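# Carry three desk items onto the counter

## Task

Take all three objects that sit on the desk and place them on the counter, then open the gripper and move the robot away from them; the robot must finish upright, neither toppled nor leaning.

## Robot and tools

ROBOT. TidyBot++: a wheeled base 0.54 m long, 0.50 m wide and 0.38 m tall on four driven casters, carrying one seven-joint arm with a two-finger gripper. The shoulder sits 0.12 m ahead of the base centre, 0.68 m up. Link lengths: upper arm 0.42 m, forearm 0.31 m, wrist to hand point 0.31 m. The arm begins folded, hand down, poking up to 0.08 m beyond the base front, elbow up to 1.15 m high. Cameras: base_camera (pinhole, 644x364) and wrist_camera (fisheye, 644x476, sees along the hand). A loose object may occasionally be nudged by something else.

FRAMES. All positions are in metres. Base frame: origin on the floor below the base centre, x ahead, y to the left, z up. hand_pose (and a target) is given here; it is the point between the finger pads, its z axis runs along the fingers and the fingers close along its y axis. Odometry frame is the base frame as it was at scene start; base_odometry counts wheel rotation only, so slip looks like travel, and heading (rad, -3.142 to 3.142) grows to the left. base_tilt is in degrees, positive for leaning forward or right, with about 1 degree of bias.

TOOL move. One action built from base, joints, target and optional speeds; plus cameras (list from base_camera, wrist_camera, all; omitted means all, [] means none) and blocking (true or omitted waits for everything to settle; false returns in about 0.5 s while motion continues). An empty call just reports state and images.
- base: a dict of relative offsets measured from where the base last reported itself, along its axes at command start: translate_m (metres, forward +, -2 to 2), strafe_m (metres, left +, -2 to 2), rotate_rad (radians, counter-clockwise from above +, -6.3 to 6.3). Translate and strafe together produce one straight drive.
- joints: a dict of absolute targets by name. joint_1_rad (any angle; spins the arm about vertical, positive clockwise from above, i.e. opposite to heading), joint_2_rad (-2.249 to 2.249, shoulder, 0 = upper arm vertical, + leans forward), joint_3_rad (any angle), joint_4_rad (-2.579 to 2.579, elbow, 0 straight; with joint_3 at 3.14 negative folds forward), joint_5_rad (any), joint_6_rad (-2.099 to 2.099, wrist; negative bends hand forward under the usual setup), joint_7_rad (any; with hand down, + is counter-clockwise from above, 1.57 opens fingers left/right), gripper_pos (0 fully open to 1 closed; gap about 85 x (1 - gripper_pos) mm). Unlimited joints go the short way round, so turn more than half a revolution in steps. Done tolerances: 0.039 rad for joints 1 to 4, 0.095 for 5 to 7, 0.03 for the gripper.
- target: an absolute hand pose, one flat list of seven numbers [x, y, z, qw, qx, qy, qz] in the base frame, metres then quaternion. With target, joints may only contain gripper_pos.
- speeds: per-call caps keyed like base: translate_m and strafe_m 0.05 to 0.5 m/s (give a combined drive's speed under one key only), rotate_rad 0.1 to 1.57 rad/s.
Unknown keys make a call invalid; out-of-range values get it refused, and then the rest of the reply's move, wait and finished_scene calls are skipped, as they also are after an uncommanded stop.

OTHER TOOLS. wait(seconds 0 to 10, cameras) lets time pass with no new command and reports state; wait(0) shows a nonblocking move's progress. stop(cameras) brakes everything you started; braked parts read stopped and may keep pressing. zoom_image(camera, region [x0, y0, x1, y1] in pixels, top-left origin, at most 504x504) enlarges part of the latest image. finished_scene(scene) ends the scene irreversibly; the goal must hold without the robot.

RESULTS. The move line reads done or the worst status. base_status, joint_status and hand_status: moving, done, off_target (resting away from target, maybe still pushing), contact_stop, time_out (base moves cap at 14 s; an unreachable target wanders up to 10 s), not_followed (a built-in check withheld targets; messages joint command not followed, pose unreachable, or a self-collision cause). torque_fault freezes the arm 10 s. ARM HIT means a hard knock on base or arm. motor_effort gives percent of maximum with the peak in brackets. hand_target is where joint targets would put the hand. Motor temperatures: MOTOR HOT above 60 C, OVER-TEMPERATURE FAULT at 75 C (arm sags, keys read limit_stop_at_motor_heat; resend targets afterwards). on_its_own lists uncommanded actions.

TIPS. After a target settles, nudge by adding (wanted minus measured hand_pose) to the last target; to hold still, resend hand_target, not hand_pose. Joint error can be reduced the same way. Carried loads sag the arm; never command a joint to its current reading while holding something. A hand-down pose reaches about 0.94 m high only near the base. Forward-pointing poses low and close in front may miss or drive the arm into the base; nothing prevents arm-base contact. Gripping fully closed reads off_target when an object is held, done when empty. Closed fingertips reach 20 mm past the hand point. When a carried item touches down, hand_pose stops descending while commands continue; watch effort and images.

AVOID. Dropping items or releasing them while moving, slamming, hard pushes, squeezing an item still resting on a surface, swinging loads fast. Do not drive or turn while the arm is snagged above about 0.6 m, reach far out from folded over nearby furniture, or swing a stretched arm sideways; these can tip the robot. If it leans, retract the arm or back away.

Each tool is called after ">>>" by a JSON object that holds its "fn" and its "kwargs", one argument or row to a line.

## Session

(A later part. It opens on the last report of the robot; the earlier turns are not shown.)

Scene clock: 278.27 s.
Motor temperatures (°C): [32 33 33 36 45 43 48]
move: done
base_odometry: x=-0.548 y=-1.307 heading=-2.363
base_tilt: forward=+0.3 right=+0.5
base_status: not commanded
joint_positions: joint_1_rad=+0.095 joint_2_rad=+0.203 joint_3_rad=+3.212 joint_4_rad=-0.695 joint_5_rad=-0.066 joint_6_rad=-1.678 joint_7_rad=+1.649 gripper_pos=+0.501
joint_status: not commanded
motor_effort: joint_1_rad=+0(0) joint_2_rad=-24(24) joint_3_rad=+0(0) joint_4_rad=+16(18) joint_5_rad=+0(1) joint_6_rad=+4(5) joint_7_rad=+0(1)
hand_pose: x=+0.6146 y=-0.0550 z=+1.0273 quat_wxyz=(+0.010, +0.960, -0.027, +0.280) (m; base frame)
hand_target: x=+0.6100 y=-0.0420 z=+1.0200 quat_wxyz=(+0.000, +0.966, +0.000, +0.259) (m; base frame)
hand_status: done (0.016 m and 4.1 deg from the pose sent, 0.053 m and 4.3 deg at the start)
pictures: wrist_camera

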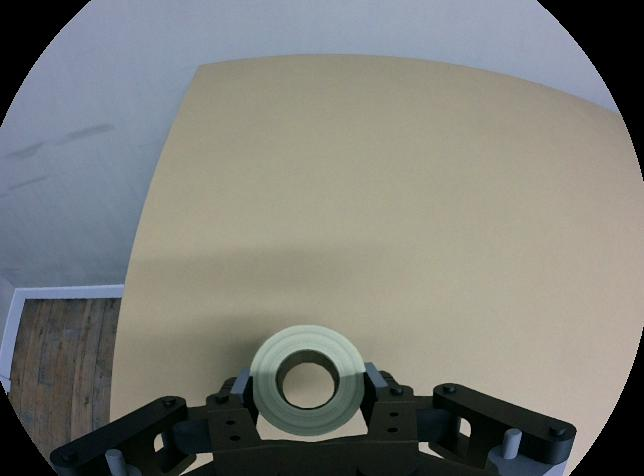

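>>> {"fn": "move", "kwargs": {
  "base": {"translate_m": -0.8},
  "cameras": []
}}

>>> {"fn": "move", "kwargs": {
  "base": {"rotate_rad": -3.141},
  "speeds": {"rotate_rad": 1.2},
  "cameras": []
}}

>>> {"fn": "move", "kwargs": {
  "base": {"translate_m": 1.43, "strafe_m": 0.58}
}}

Scene clock: 285.67 s.
Motor temperatures (°C): [32 33 33 36 45 43 48]
move: done
base_odometry: x=+0.022 y=-0.745 heading=-2.363
base_tilt: forward=+0.2 right=+0.5
base_status: done
joint_positions: joint_1_rad=+0.095 joint_2_rad=+0.212 joint_3_rad=+3.207 joint_4_rad=-0.690 joint_5_rad=-0.067 joint_6_rad=-1.687 joint_7_rad=+1.649 gripper_pos=+0.501
joint_status: not commanded
motor_effort: joint_1_rad=+0(5) joint_2_rad=-24(28) joint_3_rad=+0(3) joint_4_rad=+16(17) joint_5_rad=+0(2) joint_6_rad=+4(5) joint_7_rad=+0(1)
hand_pose: x=+0.6157 y=-0.0528 z=+1.0236 quat_wxyz=(+0.008, +0.961, -0.024, +0.274) (m; base frame)
hand_target: x=+0.6100 y=-0.0420 z=+1.0200 quat_wxyz=(+0.000, +0.966, +0.000, +0.259) (m; base frame)
hand_status: not commanded
pictures: none
No camera images: "cameras" was empty.

Scene clock: 289.33 s.
Motor temperatures (°C): [32 33 33 36 45 43 48]
move: done
base_odometry: x=+0.022 y=-0.745 heading=+0.780
base_tilt: forward=+0.2 right=+0.4
base_status: done
joint_positions: joint_1_rad=+0.095 joint_2_rad=+0.219 joint_3_rad=+3.203 joint_4_rad=-0.690 joint_5_rad=-0.067 joint_6_rad=-1.687 joint_7_rad=+1.649 gripper_pos=+0.501
joint_status: not commanded
motor_effort: joint_1_rad=+0(4) joint_2_rad=-24(27) joint_3_rad=+0(3) joint_4_rad=+17(17) joint_5_rad=+0(1) joint_6_rad=+5(5) joint_7_rad=+0(1)
hand_pose: x=+0.6183 y=-0.0512 z=+1.0200 quat_wxyz=(+0.007, +0.962, -0.022, +0.271) (m; base frame)
hand_target: x=+0.6100 y=-0.0420 z=+1.0200 quat_wxyz=(+0.000, +0.966, +0.000, +0.259) (m; base frame)
hand_status: not commanded
pictures: none
No camera images: "cameras" was empty.

Scene clock: 293.57 s.
Motor temperatures (°C): [32 33 33 36 45 43 48]
move: done
base_odometry: x=+0.631 y=+0.673 heading=+0.779
base_tilt: forward=+0.3 right=+0.5
base_status: done
joint_positions: joint_1_rad=+0.095 joint_2_rad=+0.219 joint_3_rad=+3.202 joint_4_rad=-0.690 joint_5_rad=-0.067 joint_6_rad=-1.687 joint_7_rad=+1.649 gripper_pos=+0.501
joint_status: not commanded
motor_effort: joint_1_rad=+0(2) joint_2_rad=-24(27) joint_3_rad=+0(1) joint_4_rad=+16(17) joint_5_rad=+0(1) joint_6_rad=+4(5) joint_7_rad=+0(1)
hand_pose: x=+0.6181 y=-0.0511 z=+1.0203 quat_wxyz=(+0.007, +0.962, -0.022, +0.271) (m; base frame)
hand_target: x=+0.6100 y=-0.0420 z=+1.0200 quat_wxyz=(+0.000, +0.966, +0.000, +0.259) (m; base frame)
hand_status: not commanded
pictures: base_camera, wrist_camera

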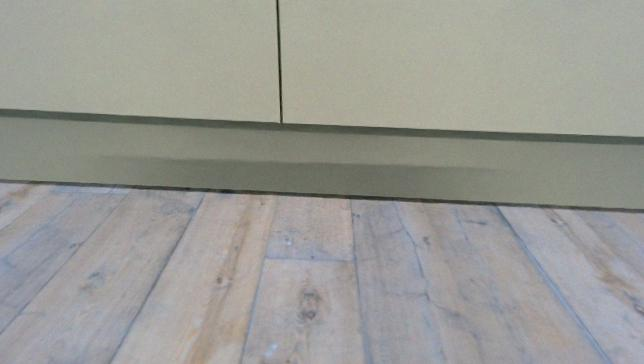

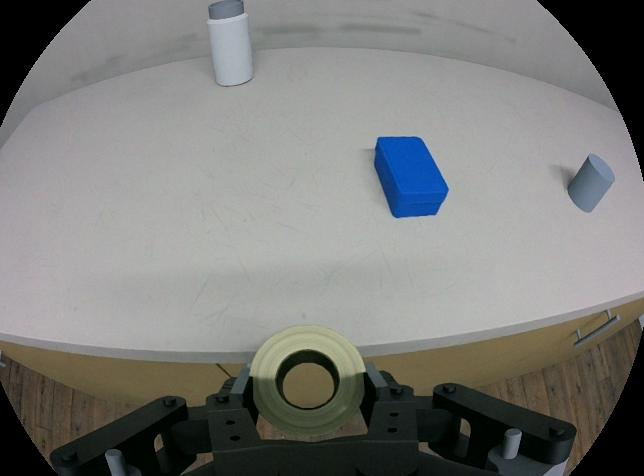

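>>> {"fn": "move", "kwargs": {
  "base": {"translate_m": 0.21, "strafe_m": 0.06},
  "speeds": {"translate_m": 0.2},
  "cameras": []
}}

>>> {"fn": "move", "kwargs": {
  "target": [0.61, -0.042, 0.955, 0, 0.966, 0, 0.259],
  "cameras": ["wrist_camera"]
}}

>>> {"fn": "move", "kwargs": {
  "target": [0.61, -0.042, 0.937, 0, 0.966, 0, 0.259],
  "cameras": []
}}

>>> {"fn": "move", "kwargs": {
  "target": [0.61, -0.042, 0.92, 0, 0.966, 0, 0.259],
  "cameras": []
}}

>>> {"fn": "move", "kwargs": {
  "target": [0.61, -0.042, 0.908, 0, 0.966, 0, 0.259],
  "cameras": ["wrist_camera"]
}}

Scene clock: 300.70 s.
Motor temperatures (°C): [32 33 33 36 45 43 48]
move: done
base_odometry: x=+0.738 y=+0.864 heading=+0.779
base_tilt: forward=+0.2 right=+0.5
base_status: done
joint_positions: joint_1_rad=+0.095 joint_2_rad=+0.218 joint_3_rad=+3.202 joint_4_rad=-0.690 joint_5_rad=-0.067 joint_6_rad=-1.687 joint_7_rad=+1.649 gripper_pos=+0.501
joint_status: not commanded
motor_effort: joint_1_rad=+0(2) joint_2_rad=-24(27) joint_3_rad=+0(1) joint_4_rad=+16(17) joint_5_rad=+0(1) joint_6_rad=+4(5) joint_7_rad=+0(1)
hand_pose: x=+0.6179 y=-0.0511 z=+1.0205 quat_wxyz=(+0.007, +0.962, -0.022, +0.271) (m; base frame)
hand_target: x=+0.6100 y=-0.0420 z=+1.0200 quat_wxyz=(+0.000, +0.966, +0.000, +0.259) (m; base frame)
hand_status: not commanded
pictures: none
No camera images: "cameras" was empty.

Scene clock: 302.20 s.
Motor temperatures (°C): [32 33 33 36 45 43 48]
move: done
base_odometry: x=+0.738 y=+0.864 heading=+0.779
base_tilt: forward=+0.2 right=+0.5
base_status: not commanded
joint_positions: joint_1_rad=+0.094 joint_2_rad=+0.122 joint_3_rad=+3.203 joint_4_rad=-1.028 joint_5_rad=-0.067 joint_6_rad=-1.506 joint_7_rad=+1.649 gripper_pos=+0.501
joint_status: not commanded
motor_effort: joint_1_rad=+0(1) joint_2_rad=-22(24) joint_3_rad=+0(0) joint_4_rad=+18(19) joint_5_rad=+0(1) joint_6_rad=+4(4) joint_7_rad=+0(1)
hand_pose: x=+0.6008 y=-0.0508 z=+0.9532 quat_wxyz=(-0.001, +0.970, -0.030, +0.242) (m; base frame)
hand_target: x=+0.6100 y=-0.0420 z=+0.9550 quat_wxyz=(+0.000, +0.966, +0.000, +0.259) (m; base frame)
hand_status: done (0.013 m and 4.0 deg from the pose sent, 0.067 m and 3.1 deg at the start)
pictures: wrist_camera

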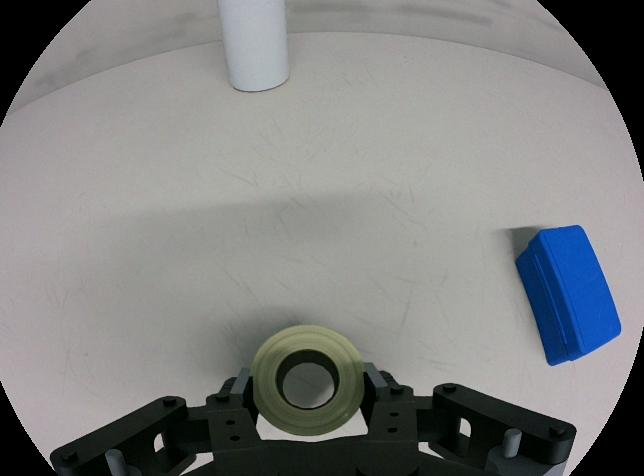

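Scene clock: 303.07 s.
Motor temperatures (°C): [32 33 33 36 45 43 48]
move: done
base_odometry: x=+0.738 y=+0.864 heading=+0.779
base_tilt: forward=+0.3 right=+0.4
base_status: not commanded
joint_positions: joint_1_rad=+0.090 joint_2_rad=+0.102 joint_3_rad=+3.203 joint_4_rad=-1.112 joint_5_rad=-0.067 joint_6_rad=-1.440 joint_7_rad=+1.649 gripper_pos=+0.501
joint_status: not commanded
motor_effort: joint_1_rad=+0(0) joint_2_rad=-22(23) joint_3_rad=+0(0) joint_4_rad=+18(19) joint_5_rad=+0(1) joint_6_rad=+3(4) joint_7_rad=-1(1)
hand_pose: x=+0.6008 y=-0.0494 z=+0.9358 quat_wxyz=(-0.002, +0.969, -0.031, +0.243) (m; base frame)
hand_target: x=+0.6100 y=-0.0420 z=+0.9370 quat_wxyz=(+0.000, +0.966, +0.000, +0.259) (m; base frame)
hand_status: done (0.012 m and 4.0 deg from the pose sent, 0.021 m and 4.0 deg at the start)
pictures: none
No camera images: "cameras" was empty.

Scene clock: 303.90 s.
Motor temperatures (°C): [32 33 33 36 45 43 48]
move: done
base_odometry: x=+0.738 y=+0.864 heading=+0.779
base_tilt: forward=+0.2 right=+0.5
base_status: not commanded
joint_positions: joint_1_rad=+0.088 joint_2_rad=+0.077 joint_3_rad=+3.203 joint_4_rad=-1.172 joint_5_rad=-0.067 joint_6_rad=-1.376 joint_7_rad=+1.649 gripper_pos=+0.501
joint_status: not commanded
motor_effort: joint_1_rad=+0(0) joint_2_rad=-19(22) joint_3_rad=+0(0) joint_4_rad=+17(18) joint_5_rad=-1(1) joint_6_rad=+3(4) joint_7_rad=+0(1)
hand_pose: x=+0.6019 y=-0.0493 z=+0.9305 quat_wxyz=(-0.002, +0.966, -0.032, +0.257) (m; base frame)
hand_target: x=+0.6100 y=-0.0420 z=+0.9200 quat_wxyz=(+0.000, +0.966, +0.000, +0.259) (m; base frame)
hand_status: done (0.015 m and 3.6 deg from the pose sent, 0.020 m and 4.0 deg at the start)
pictures: none
No camera images: "cameras" was empty.

Scene clock: 304.63 s.
Motor temperatures (°C): [32 33 33 36 45 43 48]
move: done
base_odometry: x=+0.738 y=+0.864 heading=+0.779
base_tilt: forward=+0.3 right=+0.5
base_status: not commanded
joint_positions: joint_1_rad=+0.087 joint_2_rad=+0.055 joint_3_rad=+3.203 joint_4_rad=-1.211 joint_5_rad=-0.067 joint_6_rad=-1.332 joint_7_rad=+1.649 gripper_pos=+0.501
joint_status: not commanded
motor_effort: joint_1_rad=+0(0) joint_2_rad=-16(19) joint_3_rad=+0(0) joint_4_rad=+16(18) joint_5_rad=+0(1) joint_6_rad=+3(4) joint_7_rad=+0(0)
hand_pose: x=+0.6017 y=-0.0493 z=+0.9304 quat_wxyz=(-0.001, +0.962, -0.032, +0.270) (m; base frame)
hand_target: x=+0.6100 y=-0.0420 z=+0.9080 quat_wxyz=(+0.000, +0.966, +0.000, +0.259) (m; base frame)
hand_status: done (0.025 m and 3.9 deg from the pose sent, 0.025 m and 3.6 deg at the start)
pictures: wrist_camera

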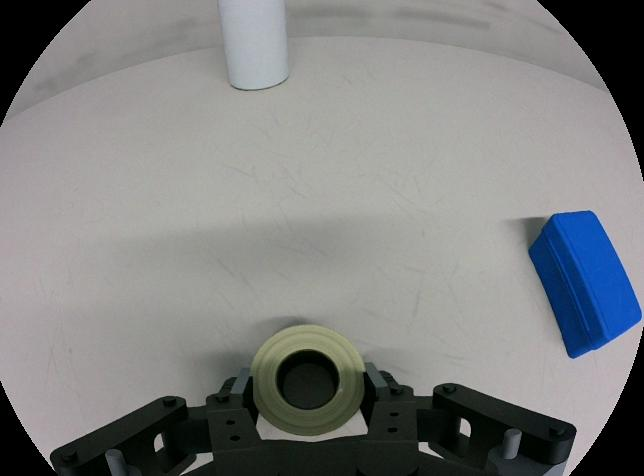

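Contact; relieve, release, lift.

>>> {"fn": "move", "kwargs": {
  "target": [0.61, -0.042, 0.922, 0, 0.966, 0, 0.259],
  "cameras": []
}}

>>> {"fn": "move", "kwargs": {
  "joints": {"gripper_pos": 0.15},
  "cameras": []
}}

>>> {"fn": "move", "kwargs": {
  "target": [0.57, -0.042, 1.06, 0, 0.966, 0, 0.259],
  "cameras": []
}}

>>> {"fn": "move", "kwargs": {
  "base": {"translate_m": -0.4}
}}

Scene clock: 308.37 s.
Motor temperatures (°C): [32 33 33 36 45 43 48]
move: done
base_odometry: x=+0.738 y=+0.864 heading=+0.779
base_tilt: forward=+0.3 right=+0.5
base_status: not commanded
joint_positions: joint_1_rad=+0.087 joint_2_rad=+0.064 joint_3_rad=+3.203 joint_4_rad=-1.201 joint_5_rad=-0.067 joint_6_rad=-1.333 joint_7_rad=+1.649 gripper_pos=+0.501
joint_status: not commanded
motor_effort: joint_1_rad=+0(1) joint_2_rad=-19(20) joint_3_rad=+0(0) joint_4_rad=+18(19) joint_5_rad=+0(1) joint_6_rad=+4(4) joint_7_rad=+0(1)
hand_pose: x=+0.6053 y=-0.0497 z=+0.9308 quat_wxyz=(-0.001, +0.962, -0.032, +0.271) (m; base frame)
hand_target: x=+0.6100 y=-0.0420 z=+0.9220 quat_wxyz=(+0.000, +0.966, +0.000, +0.259) (m; base frame)
hand_status: done (0.013 m and 3.9 deg from the pose sent, 0.014 m and 3.9 deg at the start)
pictures: none
No camera images: "cameras" was empty.

Scene clock: 309.20 s.
Motor temperatures (°C): [32 33 33 36 45 43 48]
move: done
base_odometry: x=+0.738 y=+0.864 heading=+0.779
base_tilt: forward=+0.3 right=+0.5
base_status: not commanded
joint_positions: joint_1_rad=+0.087 joint_2_rad=+0.071 joint_3_rad=+3.203 joint_4_rad=-1.201 joint_5_rad=-0.067 joint_6_rad=-1.333 joint_7_rad=+1.649 gripper_pos=+0.150
joint_status: all done
motor_effort: joint_1_rad=+0(0) joint_2_rad=-21(22) joint_3_rad=+0(0) joint_4_rad=+19(19) joint_5_rad=+0(1) joint_6_rad=+4(4) joint_7_rad=+0(1)
hand_pose: x=+0.6072 y=-0.0499 z=+0.9272 quat_wxyz=(-0.001, +0.963, -0.032, +0.267) (m; base frame)
hand_target: x=+0.6100 y=-0.0420 z=+0.9220 quat_wxyz=(+0.000, +0.966, +0.000, +0.259) (m; base frame)
hand_status: not commanded
pictures: none
No camera images: "cameras" was empty.

Scene clock: 311.43 s.
Motor temperatures (°C): [32 33 33 36 45 43 48]
move: done
base_odometry: x=+0.738 y=+0.864 heading=+0.779
base_tilt: forward=+0.2 right=+0.4
base_status: not commanded
joint_positions: joint_1_rad=+0.094 joint_2_rad=+0.201 joint_3_rad=+3.203 joint_4_rad=-0.522 joint_5_rad=-0.067 joint_6_rad=-1.853 joint_7_rad=+1.649 gripper_pos=+0.150
joint_status: not commanded
motor_effort: joint_1_rad=+0(0) joint_2_rad=-21(23) joint_3_rad=+0(0) joint_4_rad=+14(20) joint_5_rad=+0(1) joint_6_rad=+4(5) joint_7_rad=+0(1)
hand_pose: x=+0.5764 y=-0.0448 z=+1.0673 quat_wxyz=(+0.010, +0.960, -0.017, +0.280) (m; base frame)
hand_target: x=+0.5700 y=-0.0420 z=+1.0600 quat_wxyz=(+0.000, +0.966, +0.000, +0.259) (m; base frame)
hand_status: done (0.010 m and 3.4 deg from the pose sent, 0.138 m and 3.8 deg at the start)
pictures: none
No camera images: "cameras" was empty.

Scene clock: 313.63 s.
Motor temperatures (°C): [32 33 33 36 45 43 48]
move: done
base_odometry: x=+0.453 y=+0.582 heading=+0.779
base_tilt: forward=+0.3 right=+0.4
base_status: done
joint_positions: joint_1_rad=+0.098 joint_2_rad=+0.207 joint_3_rad=+3.203 joint_4_rad=-0.515 joint_5_rad=-0.068 joint_6_rad=-1.861 joint_7_rad=+1.649 gripper_pos=+0.150
joint_status: not commanded
motor_effort: joint_1_rad=+0(2) joint_2_rad=-21(28) joint_3_rad=+0(1) joint_4_rad=+14(16) joint_5_rad=+0(1) joint_6_rad=+4(5) joint_7_rad=+0(1)
hand_pose: x=+0.5768 y=-0.0464 z=+1.0655 quat_wxyz=(+0.010, +0.961, -0.019, +0.276) (m; base frame)
hand_target: x=+0.5700 y=-0.0420 z=+1.0600 quat_wxyz=(+0.000, +0.966, +0.000, +0.259) (m; base frame)
hand_status: not commanded
pictures: base_camera, wrist_camera

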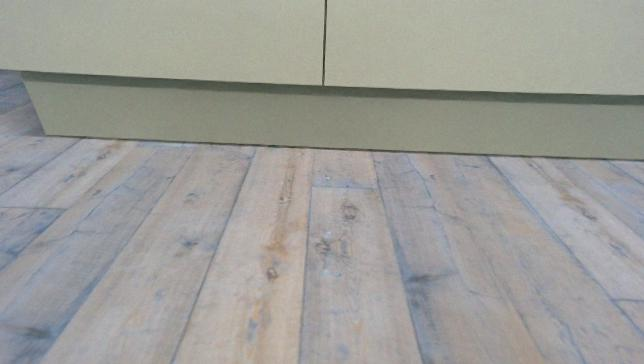

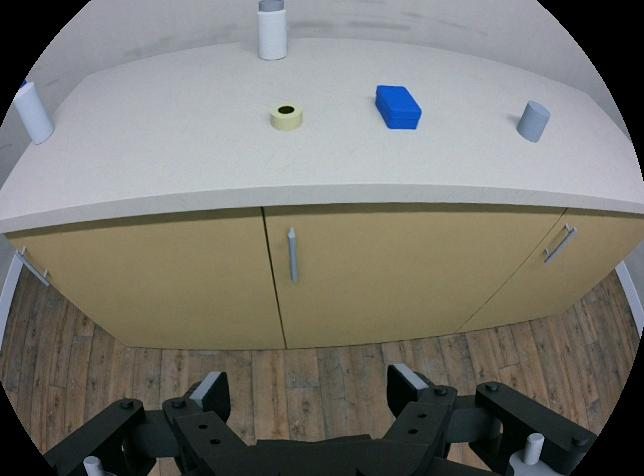

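All three sit on the counter.

>>> {"fn": "finished_scene", "kwargs": {
  "scene": 2
}}

The scene is finished: the task was done.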